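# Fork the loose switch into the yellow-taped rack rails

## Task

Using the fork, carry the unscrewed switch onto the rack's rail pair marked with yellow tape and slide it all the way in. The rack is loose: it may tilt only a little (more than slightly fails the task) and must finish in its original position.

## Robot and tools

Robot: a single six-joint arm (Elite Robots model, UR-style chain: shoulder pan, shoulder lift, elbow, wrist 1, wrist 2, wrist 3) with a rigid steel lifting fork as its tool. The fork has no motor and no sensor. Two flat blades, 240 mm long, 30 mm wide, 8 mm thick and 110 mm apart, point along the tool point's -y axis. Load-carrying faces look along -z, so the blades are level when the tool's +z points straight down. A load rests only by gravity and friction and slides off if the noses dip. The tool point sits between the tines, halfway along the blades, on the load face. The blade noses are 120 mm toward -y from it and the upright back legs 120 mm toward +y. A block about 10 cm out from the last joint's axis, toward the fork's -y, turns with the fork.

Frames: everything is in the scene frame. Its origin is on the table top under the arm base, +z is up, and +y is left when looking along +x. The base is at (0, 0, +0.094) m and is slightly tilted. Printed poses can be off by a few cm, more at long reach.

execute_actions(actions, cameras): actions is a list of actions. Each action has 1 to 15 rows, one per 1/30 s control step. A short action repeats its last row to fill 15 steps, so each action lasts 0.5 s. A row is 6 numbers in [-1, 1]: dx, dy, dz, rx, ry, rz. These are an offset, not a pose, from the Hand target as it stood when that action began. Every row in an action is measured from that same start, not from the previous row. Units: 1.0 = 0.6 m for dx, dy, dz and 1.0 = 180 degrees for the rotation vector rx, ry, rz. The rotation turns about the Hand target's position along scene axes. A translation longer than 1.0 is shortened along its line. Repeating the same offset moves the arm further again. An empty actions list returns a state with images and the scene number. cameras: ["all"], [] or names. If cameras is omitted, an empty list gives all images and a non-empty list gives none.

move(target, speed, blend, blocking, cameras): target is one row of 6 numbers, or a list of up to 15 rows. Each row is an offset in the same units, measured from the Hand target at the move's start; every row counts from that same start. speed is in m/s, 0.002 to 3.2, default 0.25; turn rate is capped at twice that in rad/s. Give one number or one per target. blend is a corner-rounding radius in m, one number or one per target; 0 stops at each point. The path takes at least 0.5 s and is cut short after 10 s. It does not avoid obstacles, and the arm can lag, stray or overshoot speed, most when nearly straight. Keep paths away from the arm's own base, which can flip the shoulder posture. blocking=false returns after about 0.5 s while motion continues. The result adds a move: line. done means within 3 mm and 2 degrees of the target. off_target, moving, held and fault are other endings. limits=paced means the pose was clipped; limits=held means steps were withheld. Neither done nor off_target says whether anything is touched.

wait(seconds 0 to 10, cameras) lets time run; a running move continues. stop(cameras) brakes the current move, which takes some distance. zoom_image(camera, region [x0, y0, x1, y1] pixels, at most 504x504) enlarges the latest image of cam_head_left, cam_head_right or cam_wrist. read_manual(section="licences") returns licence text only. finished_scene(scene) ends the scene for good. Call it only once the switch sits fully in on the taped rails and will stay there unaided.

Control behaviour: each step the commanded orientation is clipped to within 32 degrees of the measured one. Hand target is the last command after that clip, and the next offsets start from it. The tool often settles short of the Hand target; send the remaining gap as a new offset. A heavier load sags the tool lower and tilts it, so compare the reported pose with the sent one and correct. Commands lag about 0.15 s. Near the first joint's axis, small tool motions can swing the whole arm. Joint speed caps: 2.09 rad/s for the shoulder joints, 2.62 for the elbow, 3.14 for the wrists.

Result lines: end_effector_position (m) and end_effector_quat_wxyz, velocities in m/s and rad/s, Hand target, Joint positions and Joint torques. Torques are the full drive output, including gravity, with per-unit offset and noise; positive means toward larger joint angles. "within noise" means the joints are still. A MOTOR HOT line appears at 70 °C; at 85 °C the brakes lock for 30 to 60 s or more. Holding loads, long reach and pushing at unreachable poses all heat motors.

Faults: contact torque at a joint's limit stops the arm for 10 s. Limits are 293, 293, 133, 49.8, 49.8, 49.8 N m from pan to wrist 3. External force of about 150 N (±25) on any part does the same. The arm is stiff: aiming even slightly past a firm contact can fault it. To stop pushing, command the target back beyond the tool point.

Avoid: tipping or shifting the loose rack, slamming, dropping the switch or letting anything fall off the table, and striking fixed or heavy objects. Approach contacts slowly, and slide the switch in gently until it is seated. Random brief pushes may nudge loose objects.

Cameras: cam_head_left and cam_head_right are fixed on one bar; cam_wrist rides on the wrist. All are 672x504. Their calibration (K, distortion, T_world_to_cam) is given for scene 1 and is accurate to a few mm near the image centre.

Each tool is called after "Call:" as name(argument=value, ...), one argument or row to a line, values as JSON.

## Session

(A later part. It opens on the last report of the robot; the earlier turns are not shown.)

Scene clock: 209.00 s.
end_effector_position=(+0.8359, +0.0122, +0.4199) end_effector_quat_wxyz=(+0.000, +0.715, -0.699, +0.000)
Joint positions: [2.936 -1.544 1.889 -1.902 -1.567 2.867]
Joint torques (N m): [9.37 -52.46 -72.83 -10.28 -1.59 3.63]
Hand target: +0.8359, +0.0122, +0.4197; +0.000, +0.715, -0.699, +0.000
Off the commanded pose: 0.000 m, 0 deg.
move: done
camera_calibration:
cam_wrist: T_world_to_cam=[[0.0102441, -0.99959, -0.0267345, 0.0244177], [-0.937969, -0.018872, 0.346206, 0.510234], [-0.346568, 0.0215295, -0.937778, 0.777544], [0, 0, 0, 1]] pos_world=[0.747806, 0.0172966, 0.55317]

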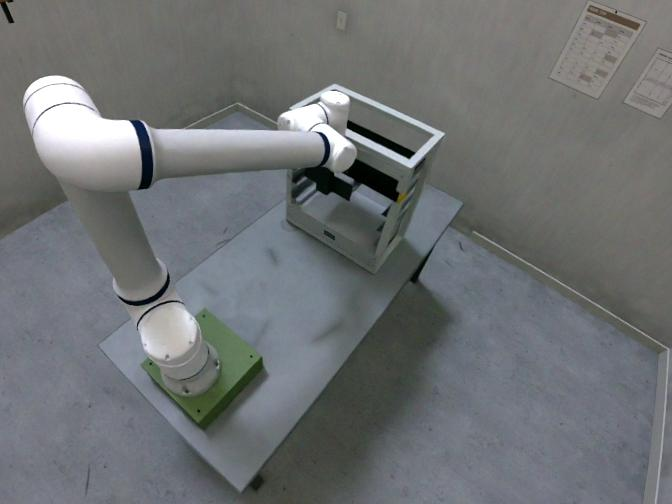

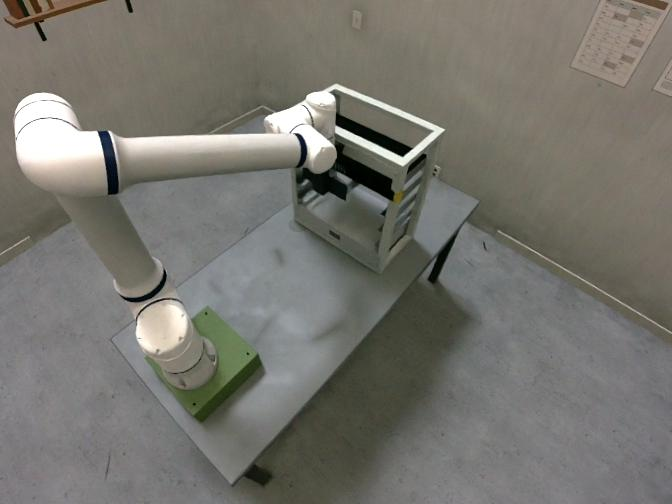

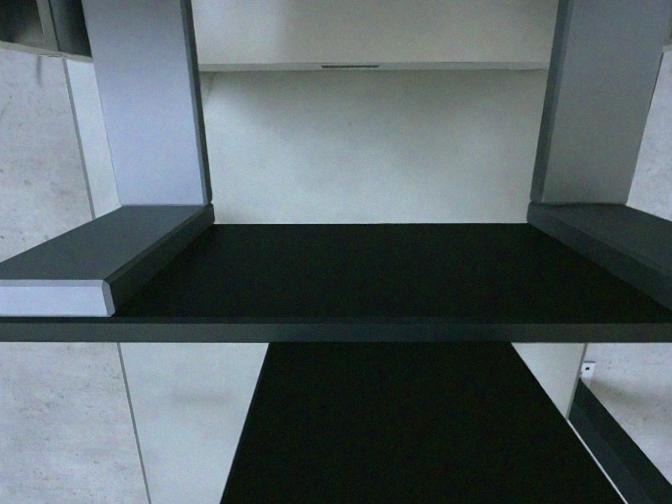

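Call:
move(
  target=[
    [-0.3432, -0.0078, 0, 0, 0, 0],
    [-0.3432, -0.0078, 0.068, 0, 0, 0],
    [-0.2906, -0.0066, 0.068, 0, 0, 0],
  ],
  speed=[0.25, 0.15, 0.08],
  blend=[0.01, 0.005, 0],
  cameras=["all"],
)

Call:
zoom_image(
  camera="cam_head_right",
  region=[280, 90, 440, 250],
)

Call:
zoom_image(
  camera="cam_head_left",
  region=[280, 90, 440, 250],
)

Scene clock: 224.27 s.
end_effector_position=(+0.6614, +0.0083, +0.4605) end_effector_quat_wxyz=(+0.000, +0.715, -0.699, +0.000)
Joint positions: [2.841 -1.878 2.093 -1.772 -1.569 2.771]
Joint torques (N m): [8.84 -17.57 -100.38 -10.28 0.04 3.26]
Hand target: +0.6616, +0.0083, +0.4605; +0.000, +0.715, -0.699, +0.000
Off the commanded pose: 0.000 m, 0 deg.
move: done
camera_calibration:
cam_wrist: T_world_to_cam=[[0.0102105, -0.999588, -0.0268286, 0.0233673], [-0.937969, -0.0188731, 0.346204, 0.332428], [-0.346568, 0.0216295, -0.937776, 0.755224], [0, 0, 0, 1]] pos_world=[0.573306, 0.0132965, 0.59377]

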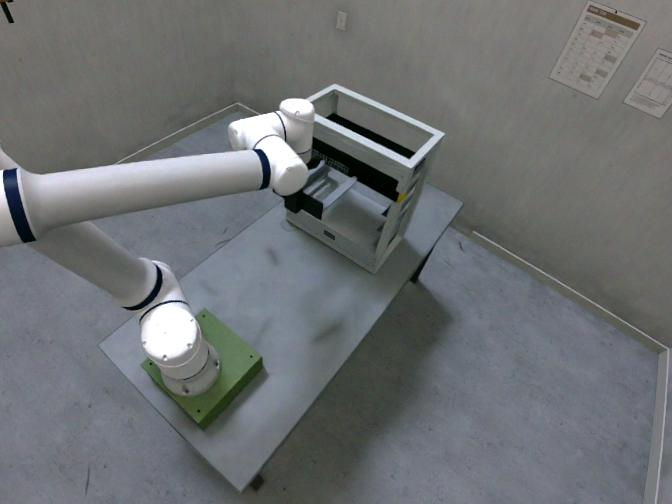

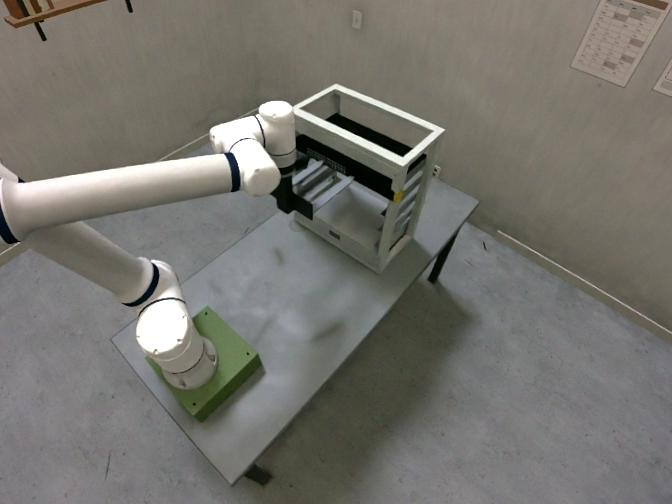

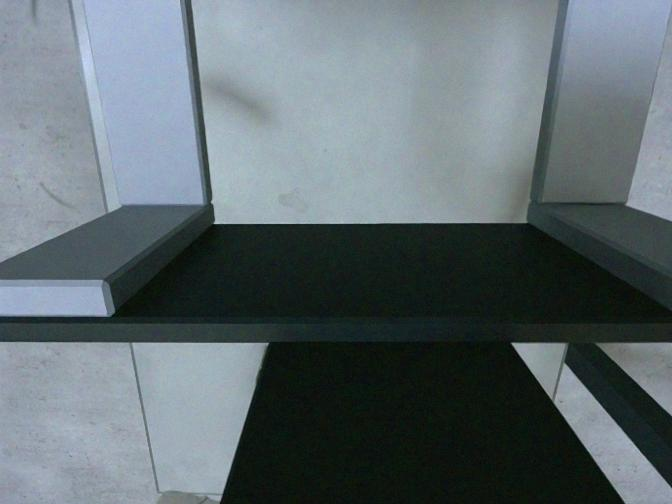

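Scaled by 3.150.

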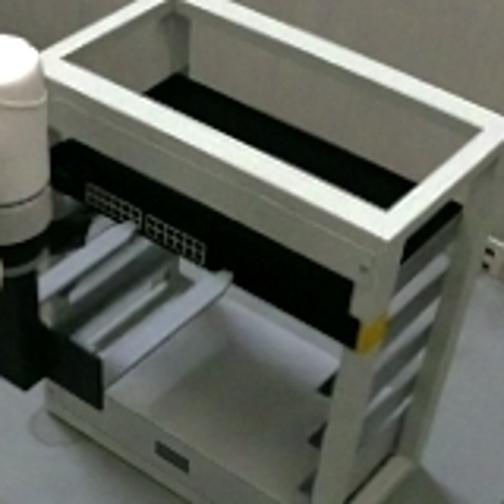

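Scaled by 3.150.

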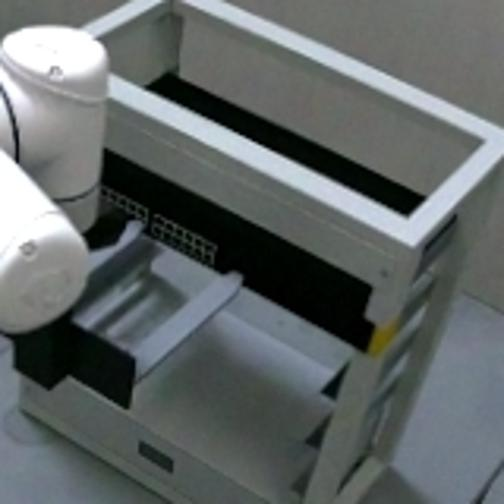

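Call:
move(
  target=[0.0033, 0.0001, 0, 0, 0, 0],
  speed=0.015,
)

Call:
move(
  target=[0.0017, 0, 0, 0, 0, 0],
  speed=0.01,
)

Scene clock: 228.60 s.
end_effector_position=(+0.6634, +0.0083, +0.4605) end_effector_quat_wxyz=(+0.000, +0.715, -0.699, +0.000)
Joint positions: [2.842 -1.874 2.091 -1.773 -1.569 2.773]
Joint torques (N m): [10.42 -16.42 -100.09 -10.26 0.33 3.57]
Hand target: +0.6635, +0.0083, +0.4605; +0.000, +0.715, -0.699, +0.000
Off the commanded pose: 0.000 m, 0 deg.
move: done

Scene clock: 229.30 s.
end_effector_position=(+0.6645, +0.0083, +0.4605) end_effector_quat_wxyz=(+0.000, +0.715, -0.699, +0.000)
Joint positions: [2.843 -1.872 2.089 -1.774 -1.569 2.773]
Joint torques (N m): [9.59 -17.65 -100.69 -10.23 1.6 3.42]
Hand target: +0.6646, +0.0083, +0.4605; +0.000, +0.715, -0.699, +0.000
Off the commanded pose: 0.000 m, 0 deg.
move: done

Call:
move(
  target=[0.0017, 0, 0, 0, 0, 0],
  speed=0.01,
)

Call:
move(
  target=[0.0013, 0, 0, 0, 0, 0],
  speed=0.01,
)

Scene clock: 234.23 s.
end_effector_position=(+0.6655, +0.0083, +0.4605) end_effector_quat_wxyz=(+0.000, +0.715, -0.699, +0.000)
Joint positions: [2.844 -1.87 2.088 -1.774 -1.569 2.774]
Joint torques (N m): [12.19 -10.06 -107.05 -15.35 1.67 1.18]
Hand target: +0.6656, +0.0083, +0.4605; +0.000, +0.715, -0.699, +0.000
Off the commanded pose: 0.000 m, 0 deg.
move: done

Scene clock: 234.93 s.
end_effector_position=(+0.6663, +0.0083, +0.4604) end_effector_quat_wxyz=(+0.000, +0.715, -0.699, +0.000)
Joint positions: [2.844 -1.869 2.087 -1.775 -1.569 2.775]
Joint torques (N m): [12.69 4.57 -118.64 -23.27 4.65 -1.27]
Hand target: +0.6664, +0.0083, +0.4605; +0.000, +0.715, -0.699, +0.000
Off the commanded pose: 0.000 m, 0 deg.
move: done

Call:
move(
  target=[-0.1666, -0.0038, 0, 0, 0, 0],
  speed=0.15,
  cameras=["cam_head_left", "cam_head_right"],
)

Call:
zoom_image(
  camera="cam_head_right",
  region=[280, 70, 490, 280],
)

Scene clock: 241.63 s.
end_effector_position=(+0.5665, +0.0061, +0.4605) end_effector_quat_wxyz=(+0.000, +0.715, -0.699, +0.000)
Joint positions: [2.754 -2.075 2.203 -1.685 -1.57 2.684]
Joint torques (N m): [-21.29 -28.1 -77.07 -5.68 2.21 -1.97]
Hand target: +0.5664, +0.0061, +0.4605; +0.000, +0.715, -0.699, +0.000
Off the commanded pose: 0.000 m, 0 deg.
move: done
Images, in order (width x height): cam_head_left 672x504, cam_head_right 672x504.

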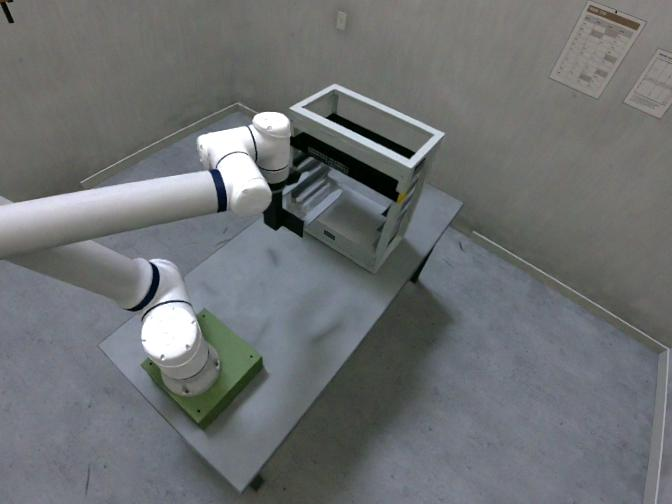

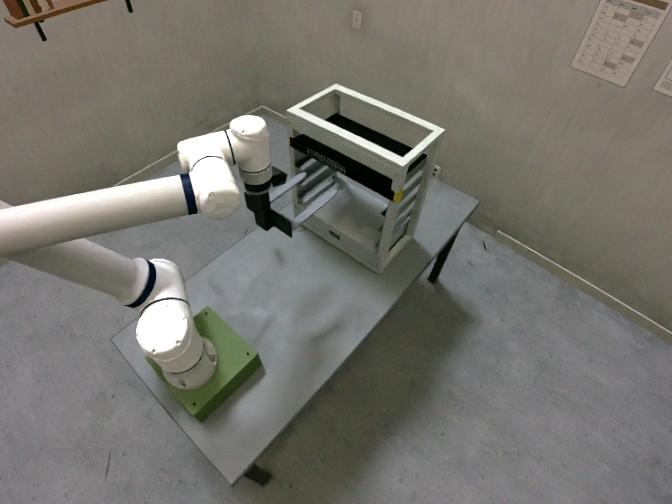

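Scaled by 2.400.

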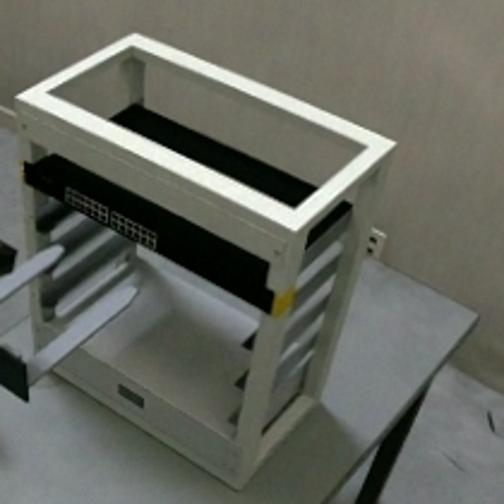

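Call:
finished_scene(
  scene=2,
)

The scene is finished: the task was done.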